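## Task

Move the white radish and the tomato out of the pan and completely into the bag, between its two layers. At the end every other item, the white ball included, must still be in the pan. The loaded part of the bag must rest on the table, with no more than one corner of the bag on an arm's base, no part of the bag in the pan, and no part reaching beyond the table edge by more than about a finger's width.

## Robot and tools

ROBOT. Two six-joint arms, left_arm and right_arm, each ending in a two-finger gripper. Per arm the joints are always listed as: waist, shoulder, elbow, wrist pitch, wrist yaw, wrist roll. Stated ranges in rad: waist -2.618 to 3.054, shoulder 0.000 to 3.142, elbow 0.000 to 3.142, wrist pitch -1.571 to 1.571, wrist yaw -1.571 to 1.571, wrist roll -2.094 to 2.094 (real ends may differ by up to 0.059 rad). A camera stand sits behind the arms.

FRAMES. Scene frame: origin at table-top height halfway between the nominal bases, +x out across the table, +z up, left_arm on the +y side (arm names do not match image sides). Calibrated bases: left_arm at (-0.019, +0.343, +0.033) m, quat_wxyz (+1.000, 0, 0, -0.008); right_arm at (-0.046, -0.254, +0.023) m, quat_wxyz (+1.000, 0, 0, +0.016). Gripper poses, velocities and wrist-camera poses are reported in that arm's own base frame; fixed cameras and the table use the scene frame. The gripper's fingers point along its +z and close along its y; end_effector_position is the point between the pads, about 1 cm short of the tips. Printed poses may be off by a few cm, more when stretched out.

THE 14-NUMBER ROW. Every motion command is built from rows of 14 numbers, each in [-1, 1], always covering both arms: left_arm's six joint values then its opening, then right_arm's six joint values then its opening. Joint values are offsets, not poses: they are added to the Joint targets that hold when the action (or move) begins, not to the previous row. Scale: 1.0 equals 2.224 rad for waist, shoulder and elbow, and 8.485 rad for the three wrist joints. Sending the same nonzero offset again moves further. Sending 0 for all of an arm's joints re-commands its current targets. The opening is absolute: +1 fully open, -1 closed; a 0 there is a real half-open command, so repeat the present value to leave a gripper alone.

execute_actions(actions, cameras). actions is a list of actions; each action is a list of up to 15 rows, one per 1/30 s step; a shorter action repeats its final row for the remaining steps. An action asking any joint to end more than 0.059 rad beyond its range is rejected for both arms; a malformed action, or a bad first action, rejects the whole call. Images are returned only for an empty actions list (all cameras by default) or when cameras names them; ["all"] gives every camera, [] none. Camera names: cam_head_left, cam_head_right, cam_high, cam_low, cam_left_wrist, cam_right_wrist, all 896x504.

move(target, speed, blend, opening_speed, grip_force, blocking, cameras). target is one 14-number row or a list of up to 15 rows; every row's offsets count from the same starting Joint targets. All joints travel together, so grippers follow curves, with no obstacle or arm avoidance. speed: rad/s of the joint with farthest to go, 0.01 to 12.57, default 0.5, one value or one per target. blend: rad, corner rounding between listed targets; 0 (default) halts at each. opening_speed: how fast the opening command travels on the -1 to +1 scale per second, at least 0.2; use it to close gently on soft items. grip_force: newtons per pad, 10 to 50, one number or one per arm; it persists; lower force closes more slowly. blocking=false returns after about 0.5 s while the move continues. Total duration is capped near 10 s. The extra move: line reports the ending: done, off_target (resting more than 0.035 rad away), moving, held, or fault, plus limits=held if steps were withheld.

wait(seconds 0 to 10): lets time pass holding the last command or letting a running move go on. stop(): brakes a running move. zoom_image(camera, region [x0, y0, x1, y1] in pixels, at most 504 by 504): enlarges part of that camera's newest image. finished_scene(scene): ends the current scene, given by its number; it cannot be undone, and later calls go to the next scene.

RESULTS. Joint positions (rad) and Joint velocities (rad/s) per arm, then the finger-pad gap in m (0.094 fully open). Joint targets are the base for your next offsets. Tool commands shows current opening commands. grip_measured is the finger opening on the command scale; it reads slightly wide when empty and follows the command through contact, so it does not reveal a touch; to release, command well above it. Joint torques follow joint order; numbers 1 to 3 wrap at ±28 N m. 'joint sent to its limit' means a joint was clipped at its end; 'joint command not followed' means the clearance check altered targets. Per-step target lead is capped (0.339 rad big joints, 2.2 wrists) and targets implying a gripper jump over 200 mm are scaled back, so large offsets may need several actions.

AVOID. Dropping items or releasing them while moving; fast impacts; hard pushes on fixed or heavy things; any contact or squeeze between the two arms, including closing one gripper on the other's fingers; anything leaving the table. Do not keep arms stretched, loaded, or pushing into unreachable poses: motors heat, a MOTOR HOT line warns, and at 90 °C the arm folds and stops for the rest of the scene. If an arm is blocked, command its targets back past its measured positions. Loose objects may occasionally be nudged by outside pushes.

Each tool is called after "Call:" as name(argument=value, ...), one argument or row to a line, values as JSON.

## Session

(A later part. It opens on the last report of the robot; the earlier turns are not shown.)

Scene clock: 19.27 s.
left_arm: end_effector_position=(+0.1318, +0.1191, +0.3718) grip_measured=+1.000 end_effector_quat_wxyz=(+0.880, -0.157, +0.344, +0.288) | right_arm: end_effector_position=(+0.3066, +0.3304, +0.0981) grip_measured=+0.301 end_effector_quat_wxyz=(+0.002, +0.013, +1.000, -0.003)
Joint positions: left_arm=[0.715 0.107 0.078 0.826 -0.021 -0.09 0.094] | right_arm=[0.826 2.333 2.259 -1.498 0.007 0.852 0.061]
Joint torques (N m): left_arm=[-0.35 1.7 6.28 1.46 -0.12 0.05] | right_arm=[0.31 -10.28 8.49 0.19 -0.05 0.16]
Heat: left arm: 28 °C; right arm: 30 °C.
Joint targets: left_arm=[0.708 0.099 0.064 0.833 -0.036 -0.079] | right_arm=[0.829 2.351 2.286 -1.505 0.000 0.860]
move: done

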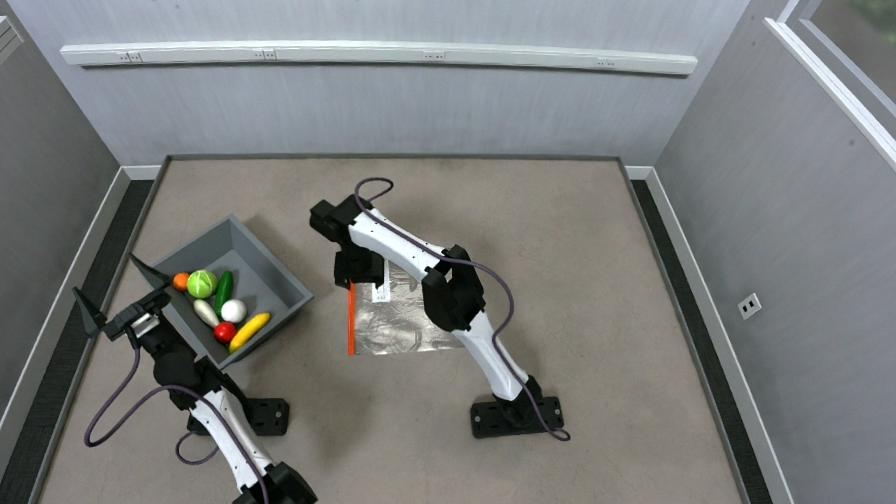

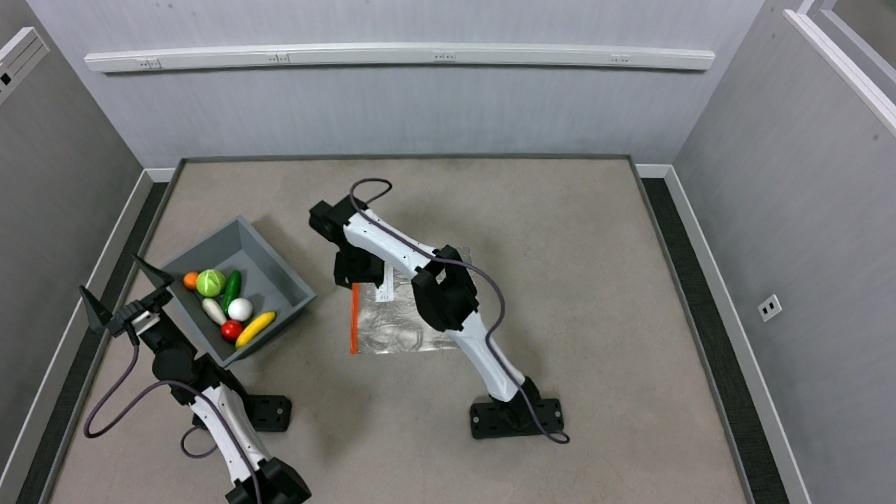

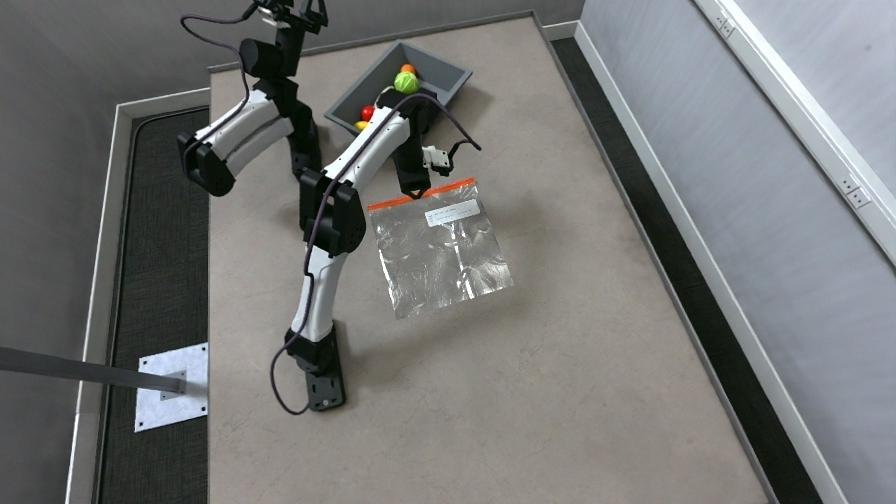

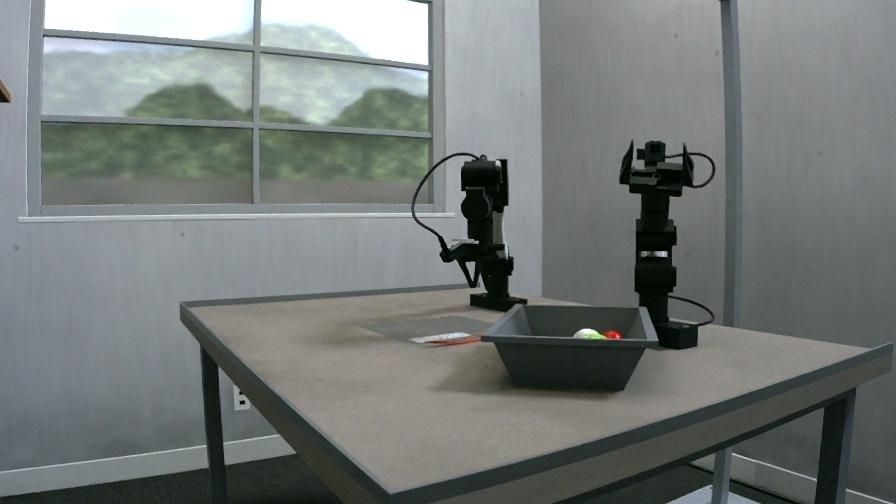

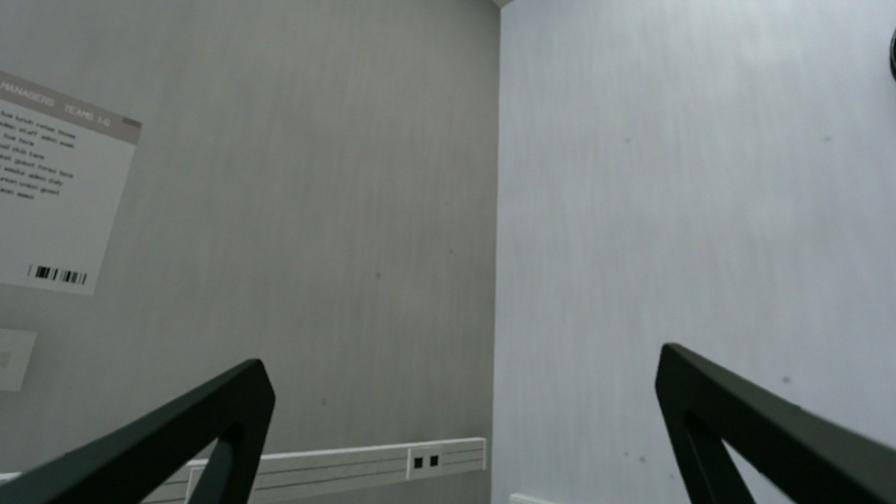

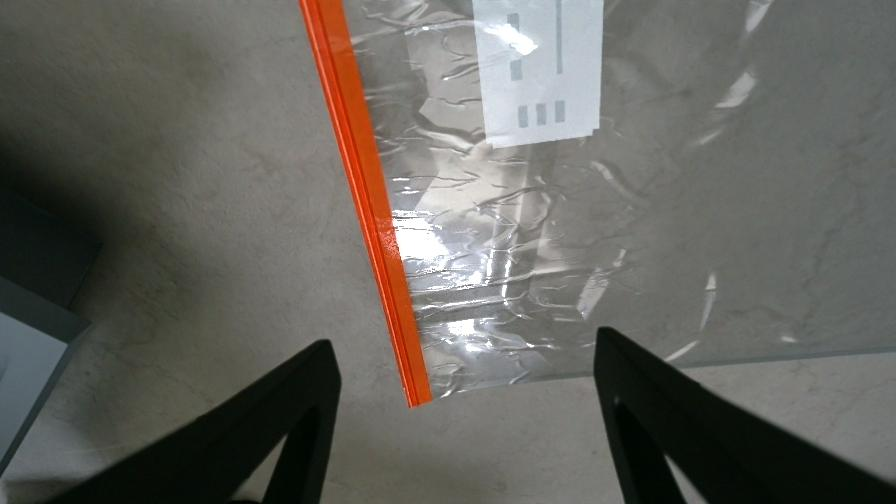

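Call:
move(
  target=[0, 0, 0, 0, 0, 0, 1, 0.0061, 0.0103, -0.0989, 0.0285, 0, -0.0266, 0.3],
  speed=1.0,
  cameras=["cam_right_wrist", "cam_high", "cam_low"],
)

Call:
zoom_image(
  camera="cam_low",
  region=[380, 260, 520, 360],
)

Call:
zoom_image(
  camera="cam_high",
  region=[340, 120, 520, 260],
)

Scene clock: 21.77 s.
left_arm: end_effector_position=(+0.1318, +0.1191, +0.3718) grip_measured=+1.000 end_effector_quat_wxyz=(+0.880, -0.157, +0.344, +0.288) | right_arm: end_effector_position=(+0.3081, +0.3400, +0.0331) grip_measured=+0.301 end_effector_quat_wxyz=(-0.001, -0.098, +0.995, -0.006)
Joint positions: left_arm=[0.715 0.107 0.078 0.826 -0.021 -0.09 0.094] | right_arm=[0.837 2.37 2.064 -1.274 0.007 0.642 0.061]
Joint torques (N m): left_arm=[-0.32 1.69 6.3 1.46 -0.12 0.06] | right_arm=[0.49 -11.79 6.15 0.31 -0.06 -0.04]
Heat: left arm: 28 °C; right arm: 31 °C.
Joint targets: left_arm=[0.708 0.099 0.064 0.833 -0.036 -0.079] | right_arm=[0.842 2.374 2.066 -1.263 0.000 0.634]
move: done
Images, in order (width x height): cam_high 896x504, cam_low 896x504, cam_right_wrist 896x504.

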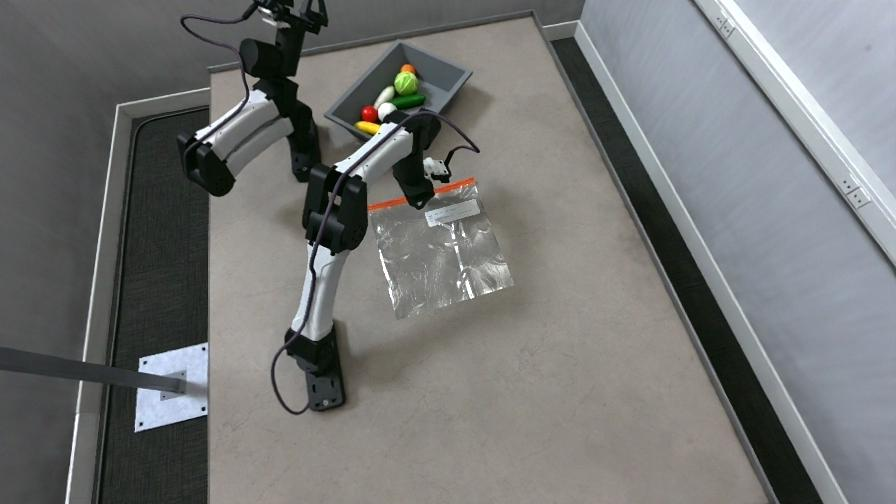

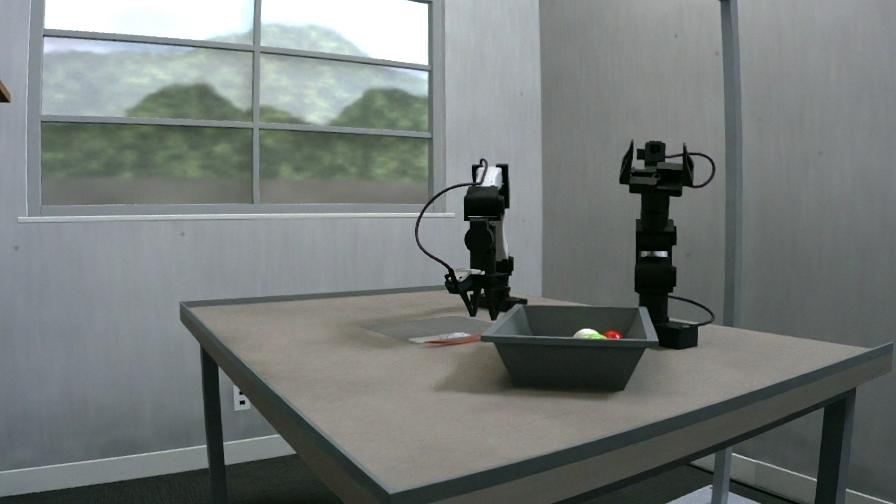

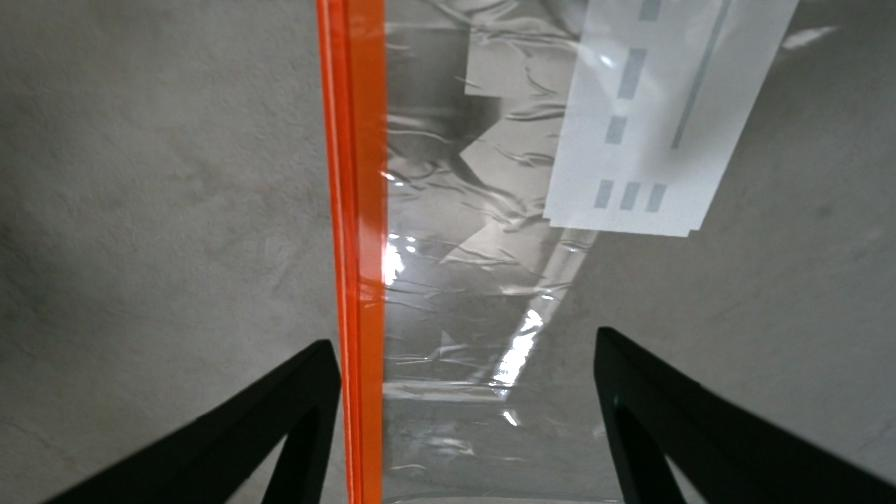

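Scaled by 3.600 from the camera's 896x504 image, which has a finer 1280x720 frame.

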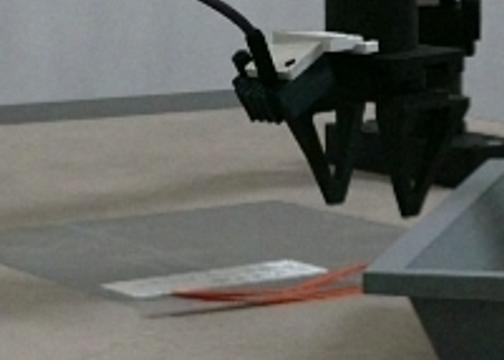

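Scaled by 2.800 from the camera's 896x504 image, which has a finer 1280x720 frame.

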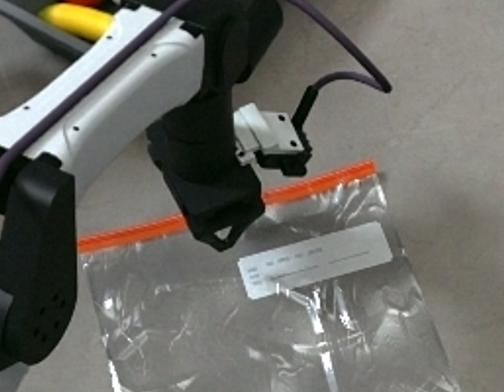

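Call:
move(
  target=[0, 0, 0, 0, 0, 0, 1, 0.0203, 0.0421, 0.0164, 0.0068, 0, 0.0047, 0.3],
  speed=0.3,
  cameras=["cam_right_wrist", "cam_high", "cam_low", "cam_head_left"],
)

Call:
zoom_image(
  camera="cam_low",
  region=[380, 260, 520, 360],
)

Call:
zoom_image(
  camera="cam_high",
  region=[340, 120, 520, 260],
)

Scene clock: 24.40 s.
left_arm: end_effector_position=(+0.1318, +0.1191, +0.3718) grip_measured=+1.000 end_effector_quat_wxyz=(+0.880, -0.157, +0.344, +0.288) | right_arm: end_effector_position=(+0.2968, +0.3619, -0.0024) grip_measured=+0.301 end_effector_quat_wxyz=(-0.007, -0.110, +0.994, -0.011)
Joint positions: left_arm=[0.715 0.107 0.078 0.826 -0.021 -0.09 0.094] | right_arm=[0.886 2.456 2.076 -1.216 0.006 0.666 0.061]
Joint torques (N m): left_arm=[-0.38 1.73 6.32 1.46 -0.12 0.05] | right_arm=[0.32 -11.58 8.42 0.34 -0.05 0.19]
Heat: left arm: 28 °C; right arm: 32 °C.
Joint targets: left_arm=[0.708 0.099 0.064 0.833 -0.036 -0.079] | right_arm=[0.887 2.468 2.102 -1.205 0.000 0.674]
move: done
Images, in order (width x height): cam_head_left 896x504, cam_high 896x504, cam_low 896x504, cam_right_wrist 896x504.

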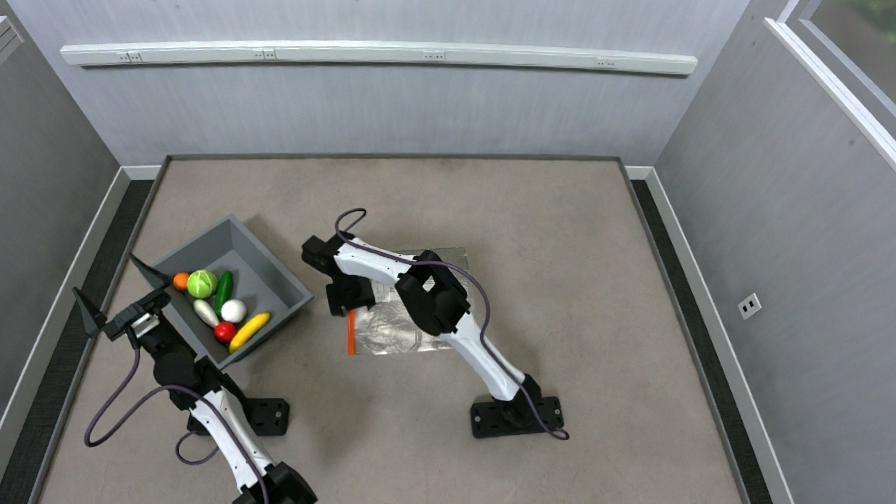

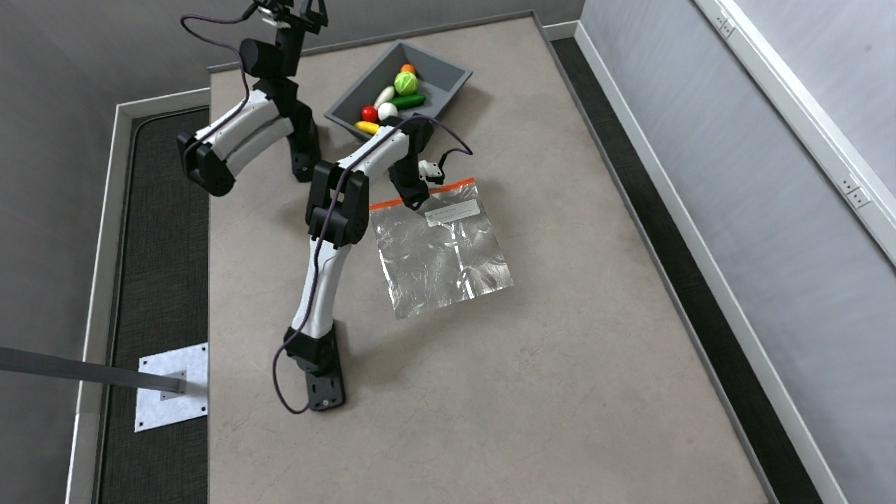

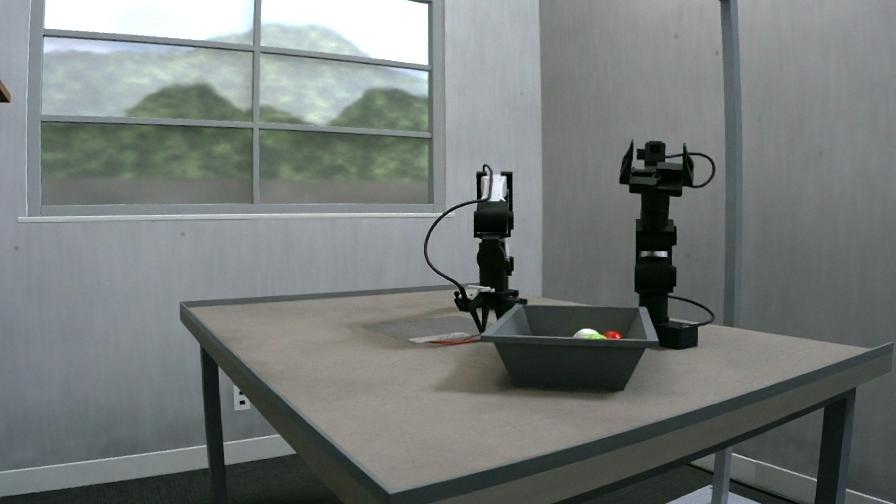

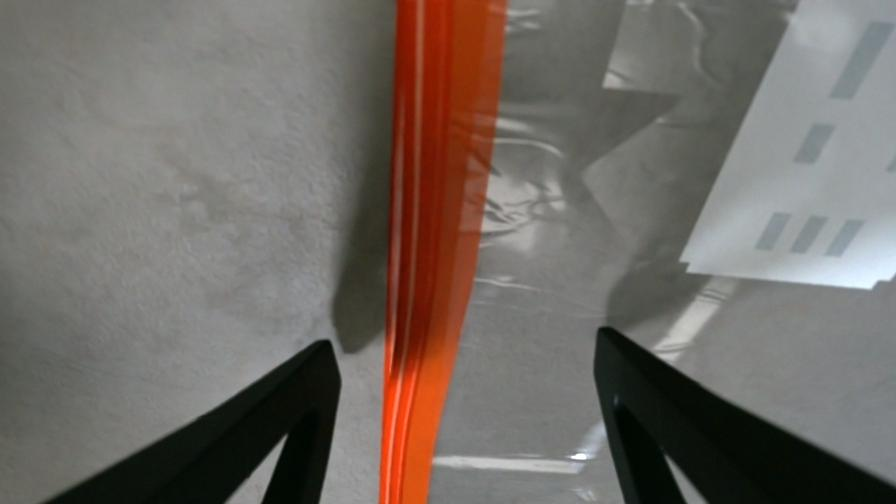

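Scaled by 3.600 from the camera's 896x504 image, which has a finer 1280x720 frame.

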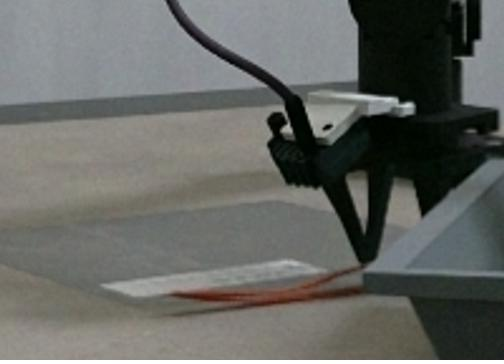

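Scaled by 2.800 from the camera's 896x504 image, which has a finer 1280x720 frame.

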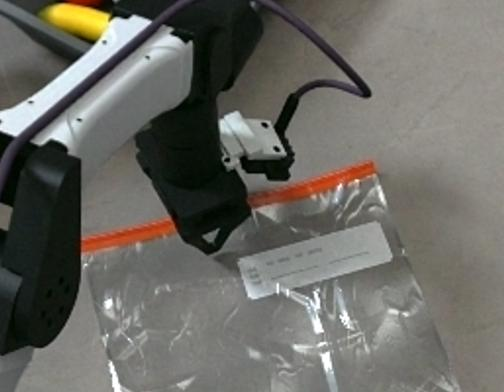

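Call:
move(
  target=[
    [0, 0, 0, 0, 0, 0, 1, 0, 0.005, 0, 0, 0, 0, 0.3],
    [0, 0, 0, 0, 0, 0, 1, 0, 0.005, 0, 0, 0, 0, -0.6],
  ],
  speed=0.3,
  opening_speed=0.7,
  cameras=["cam_right_wrist", "cam_high", "cam_low"],
)

Call:
zoom_image(
  camera="cam_low",
  region=[380, 260, 520, 360],
)

Call:
zoom_image(
  camera="cam_high",
  region=[340, 120, 520, 260],
)

Scene clock: 27.33 s.
left_arm: end_effector_position=(+0.1318, +0.1191, +0.3718) grip_measured=+1.000 end_effector_quat_wxyz=(+0.880, -0.157, +0.344, +0.288) | right_arm: end_effector_position=(+0.2969, +0.3620, -0.0024) grip_measured=-0.599 end_effector_quat_wxyz=(-0.006, -0.110, +0.994, -0.011)
Joint positions: left_arm=[0.715 0.107 0.078 0.826 -0.021 -0.09 0.094] | right_arm=[0.886 2.456 2.076 -1.215 0.006 0.667 0.019]
Joint torques (N m): left_arm=[-0.31 1.72 6.28 1.46 -0.13 0.06] | right_arm=[0.13 -10.62 8.4 0.32 -0.05 0.13]
Heat: left arm: 28 °C; right arm: 33 °C.
Joint targets: left_arm=[0.708 0.099 0.064 0.833 -0.036 -0.079] | right_arm=[0.887 2.479 2.102 -1.205 0.000 0.674]
move: done
Images, in order (width x height): cam_high 896x504, cam_low 896x504, cam_right_wrist 896x504.

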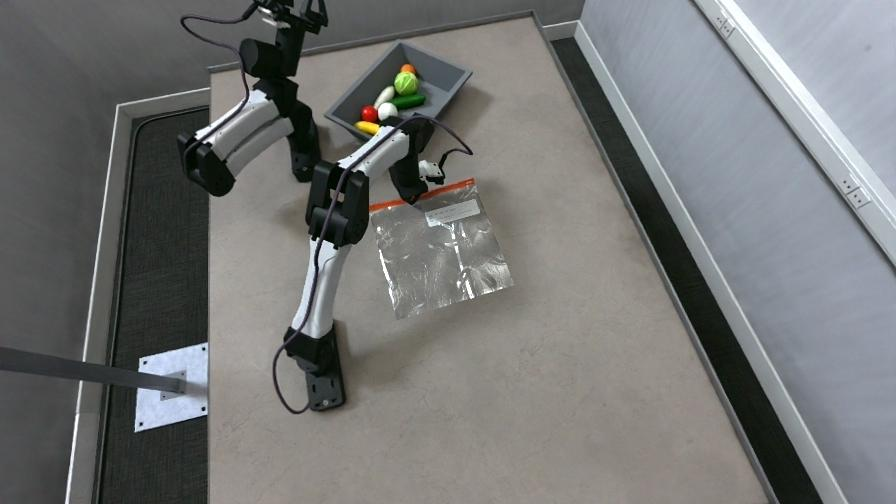

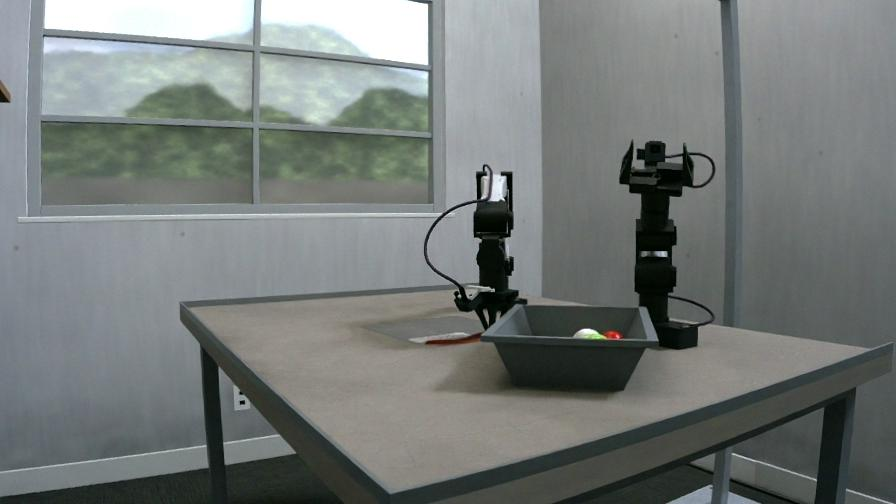

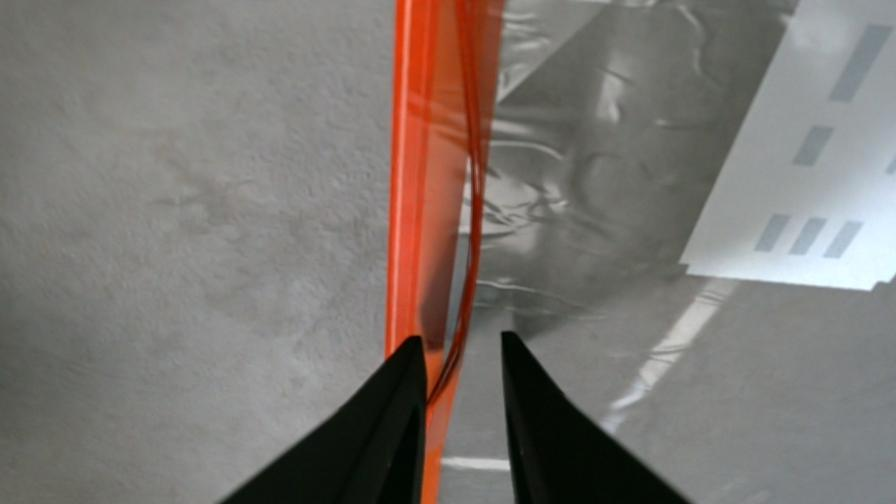

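Scaled by 3.600 from the camera's 896x504 image, which has a finer 1280x720 frame.

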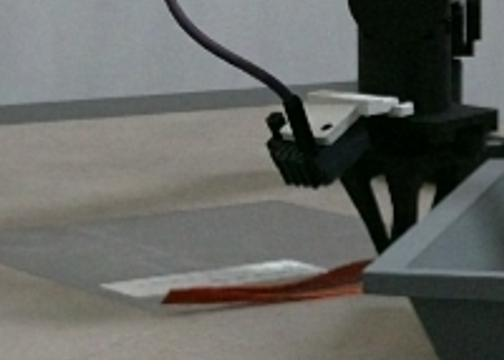

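Scaled by 2.800 from the camera's 896x504 image, which has a finer 1280x720 frame.

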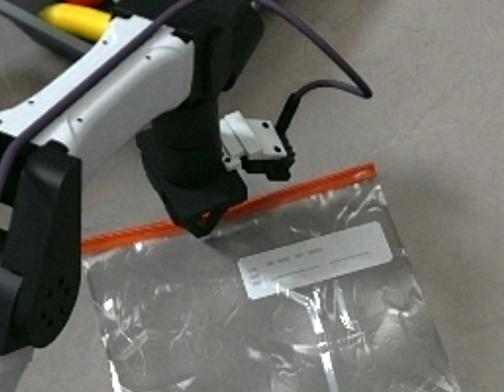

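Call:
move(
  target=[0, 0, 0, 0, 0, 0, 1, 0, 0, 0, 0, 0, 0, -1],
  speed=0.3,
  opening_speed=0.5,
  cameras=["cam_right_wrist", "cam_high", "cam_low"],
)

Call:
zoom_image(
  camera="cam_right_wrist",
  region=[340, 200, 600, 460],
)

Call:
zoom_image(
  camera="cam_high",
  region=[340, 120, 520, 260],
)

Scene clock: 28.73 s.
left_arm: end_effector_position=(+0.1318, +0.1191, +0.3718) grip_measured=+1.000 end_effector_quat_wxyz=(+0.880, -0.157, +0.344, +0.288) | right_arm: end_effector_position=(+0.2969, +0.3620, -0.0024) grip_measured=-0.990 end_effector_quat_wxyz=(-0.006, -0.110, +0.994, -0.011)
Joint positions: left_arm=[0.715 0.107 0.078 0.826 -0.021 -0.09 0.094] | right_arm=[0.886 2.456 2.076 -1.215 0.006 0.667 0]
Joint torques (N m): left_arm=[-0.32 1.74 6.27 1.46 -0.13 0.06] | right_arm=[0.13 -10.61 8.43 0.31 -0.05 0.12]
Heat: left arm: 28 °C; right arm: 34 °C.
Joint targets: left_arm=[0.708 0.099 0.064 0.833 -0.036 -0.079] | right_arm=[0.887 2.479 2.102 -1.205 0.000 0.674]
move: done
Images, in order (width x height): cam_high 896x504, cam_low 896x504, cam_right_wrist 896x504.

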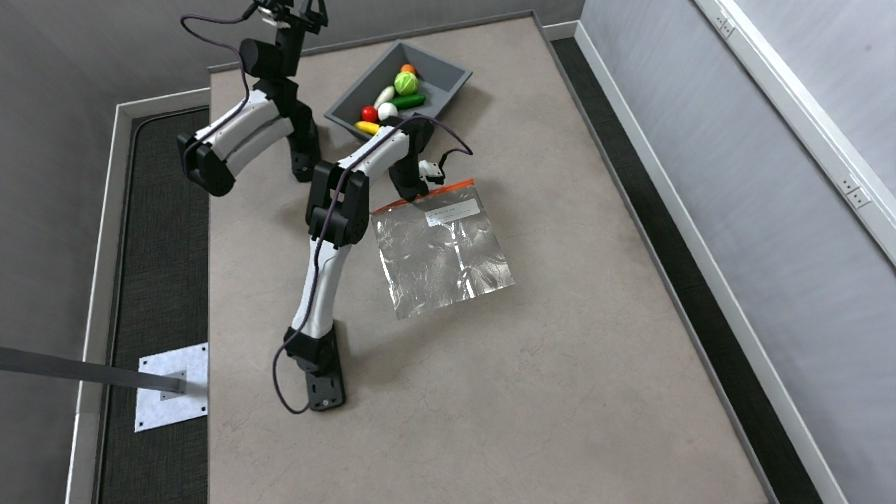

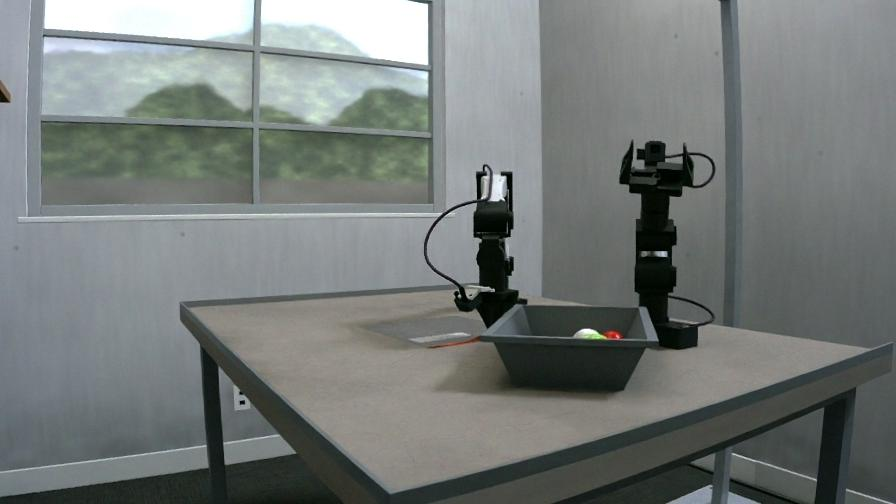

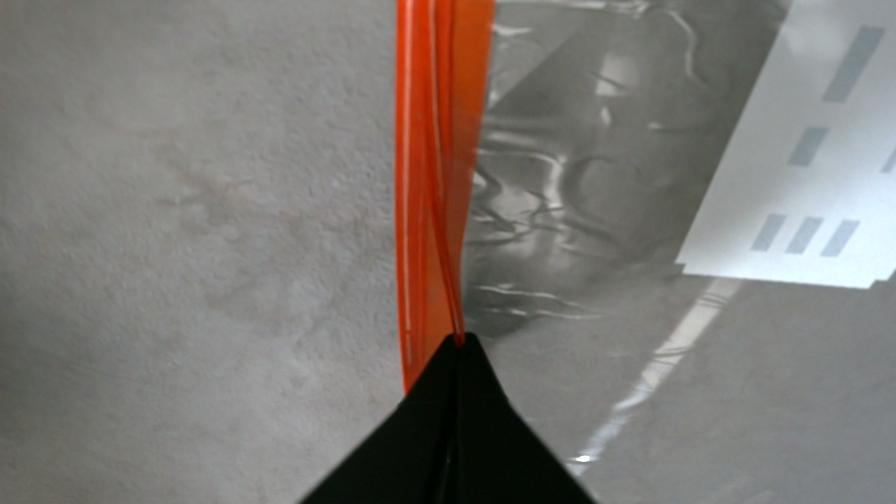

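Scaled by 1.938 from the camera's 896x504 image, which has a finer 1280x720 frame.

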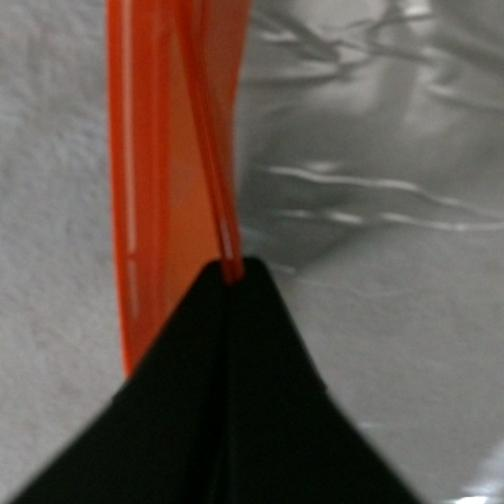

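Scaled by 2.800 from the camera's 896x504 image, which has a finer 1280x720 frame.

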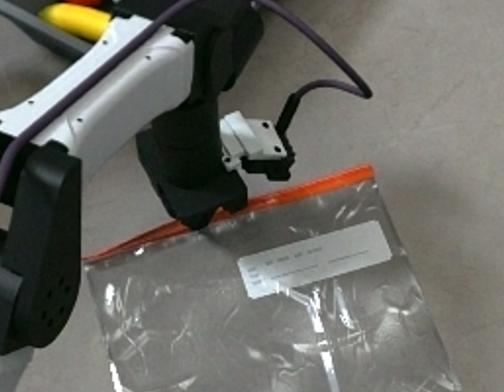

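Call:
move(
  target=[0, 0, 0, 0, 0, 0, 1, -0.0147, -0.0573, 0.0377, -0.0236, 0, -0.0033, -1],
  speed=0.25,
  cameras=["cam_right_wrist", "cam_high", "cam_low", "cam_head_left", "cam_head_right"],
)

Call:
zoom_image(
  camera="cam_low",
  region=[380, 260, 520, 360],
)

Call:
zoom_image(
  camera="cam_high",
  region=[340, 120, 540, 320],
)

Call:
zoom_image(
  camera="cam_head_left",
  region=[280, 210, 500, 370],
)

Scene clock: 30.93 s.
left_arm: end_effector_position=(+0.1318, +0.1191, +0.3718) grip_measured=+1.000 end_effector_quat_wxyz=(+0.880, -0.157, +0.344, +0.288) | right_arm: end_effector_position=(+0.2953, +0.3408, +0.0431) grip_measured=-0.990 end_effector_quat_wxyz=(-0.023, -0.103, +0.994, -0.026)
Joint positions: left_arm=[0.715 0.107 0.078 0.826 -0.021 -0.09 0.094] | right_arm=[0.859 2.405 2.164 -1.397 0.006 0.653 0]
Joint torques (N m): left_arm=[-0.32 1.68 6.31 1.46 -0.12 0.05] | right_arm=[-0.4 -17.14 7.92 0.09 -0.05 -0.02]
Heat: left arm: 28 °C; right arm: 35 °C.
Joint targets: left_arm=[0.708 0.099 0.064 0.833 -0.036 -0.079] | right_arm=[0.855 2.352 2.186 -1.405 0.000 0.646]
move: off_target (right_arm); right_arm: the shoulder is farthest, 0.053 rad from its target
Images, in order (width x height): cam_head_left 896x504, cam_head_right 896x504, cam_high 896x504, cam_low 896x504, cam_right_wrist 896x504.

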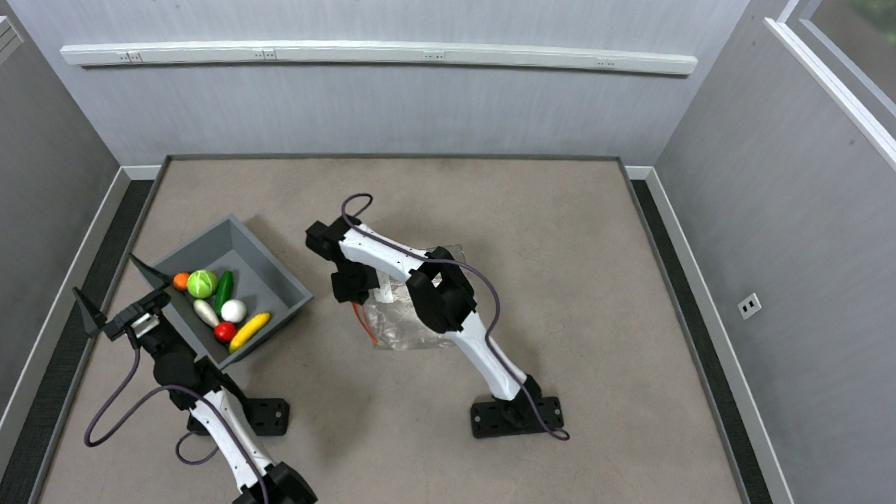

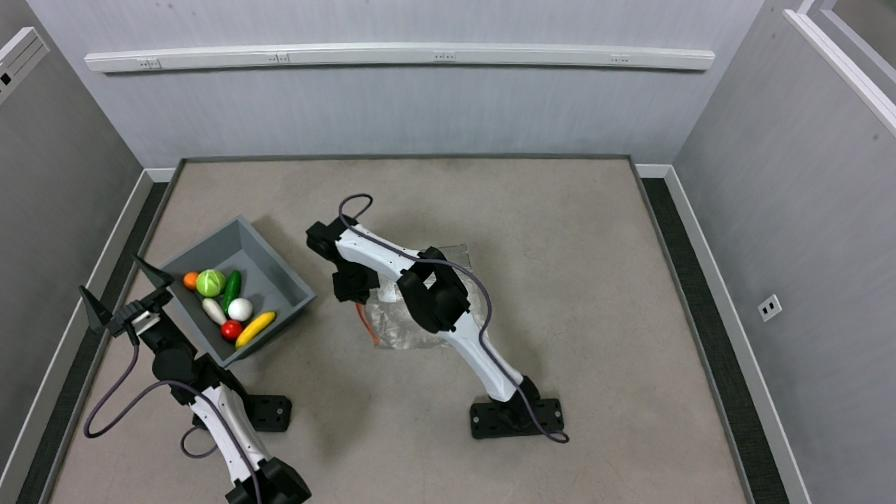

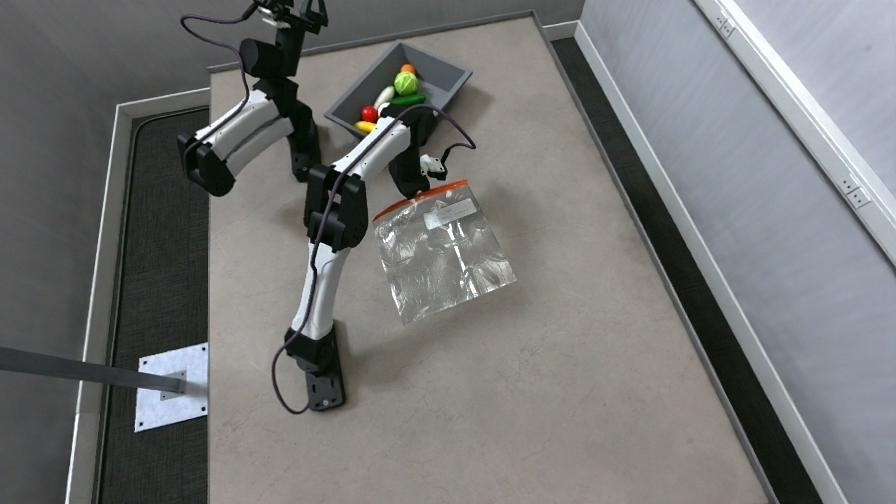

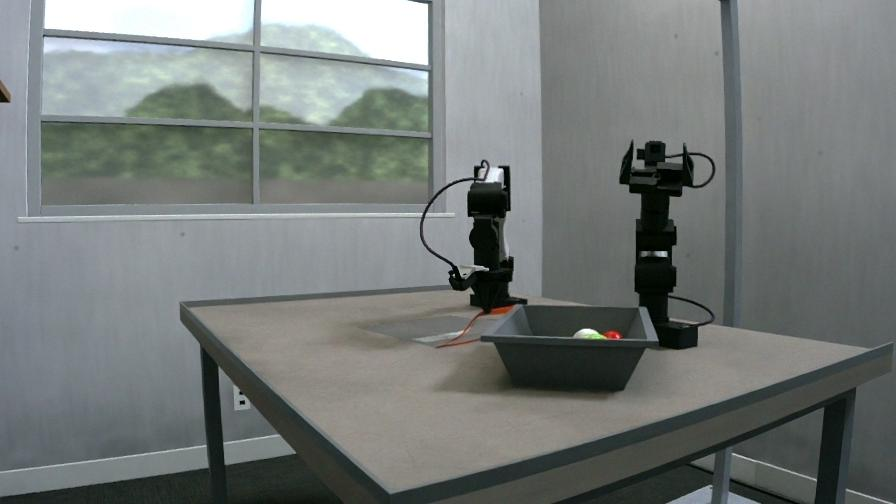

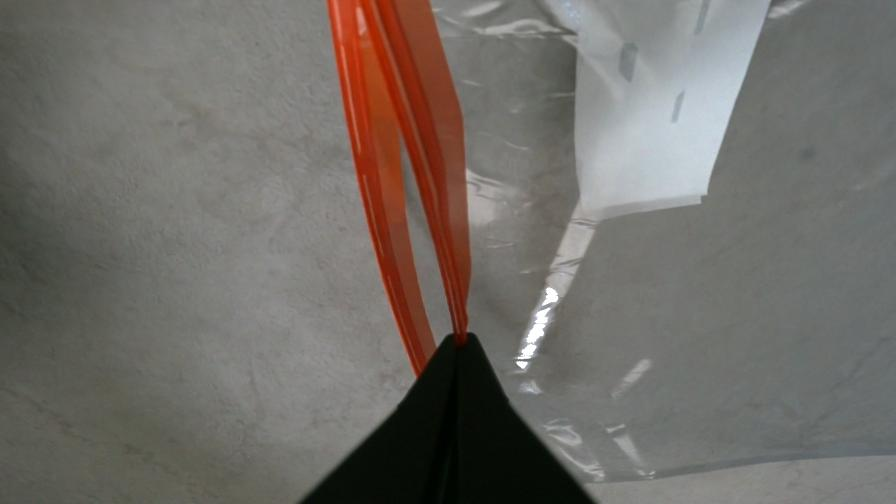

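Scaled by 3.600 from the camera's 896x504 image, which has a finer 1280x720 frame.

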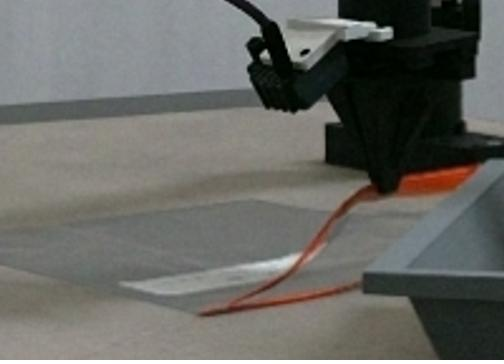

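Scaled by 2.520 from the camera's 896x504 image, which has a finer 1280x720 frame.

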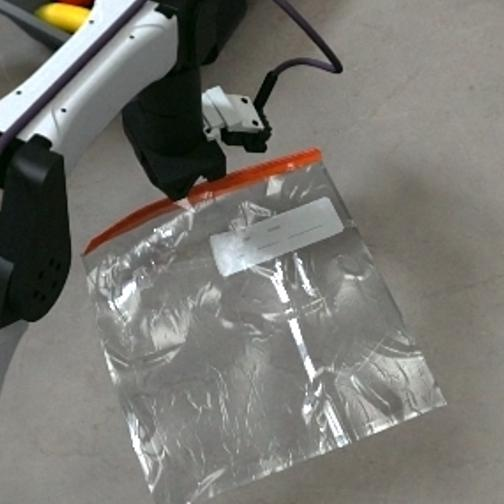

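Scaled by 2.291 from the camera's 896x504 image, which has a finer 1280x720 frame.

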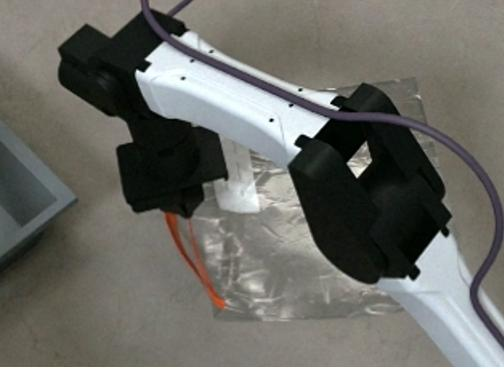

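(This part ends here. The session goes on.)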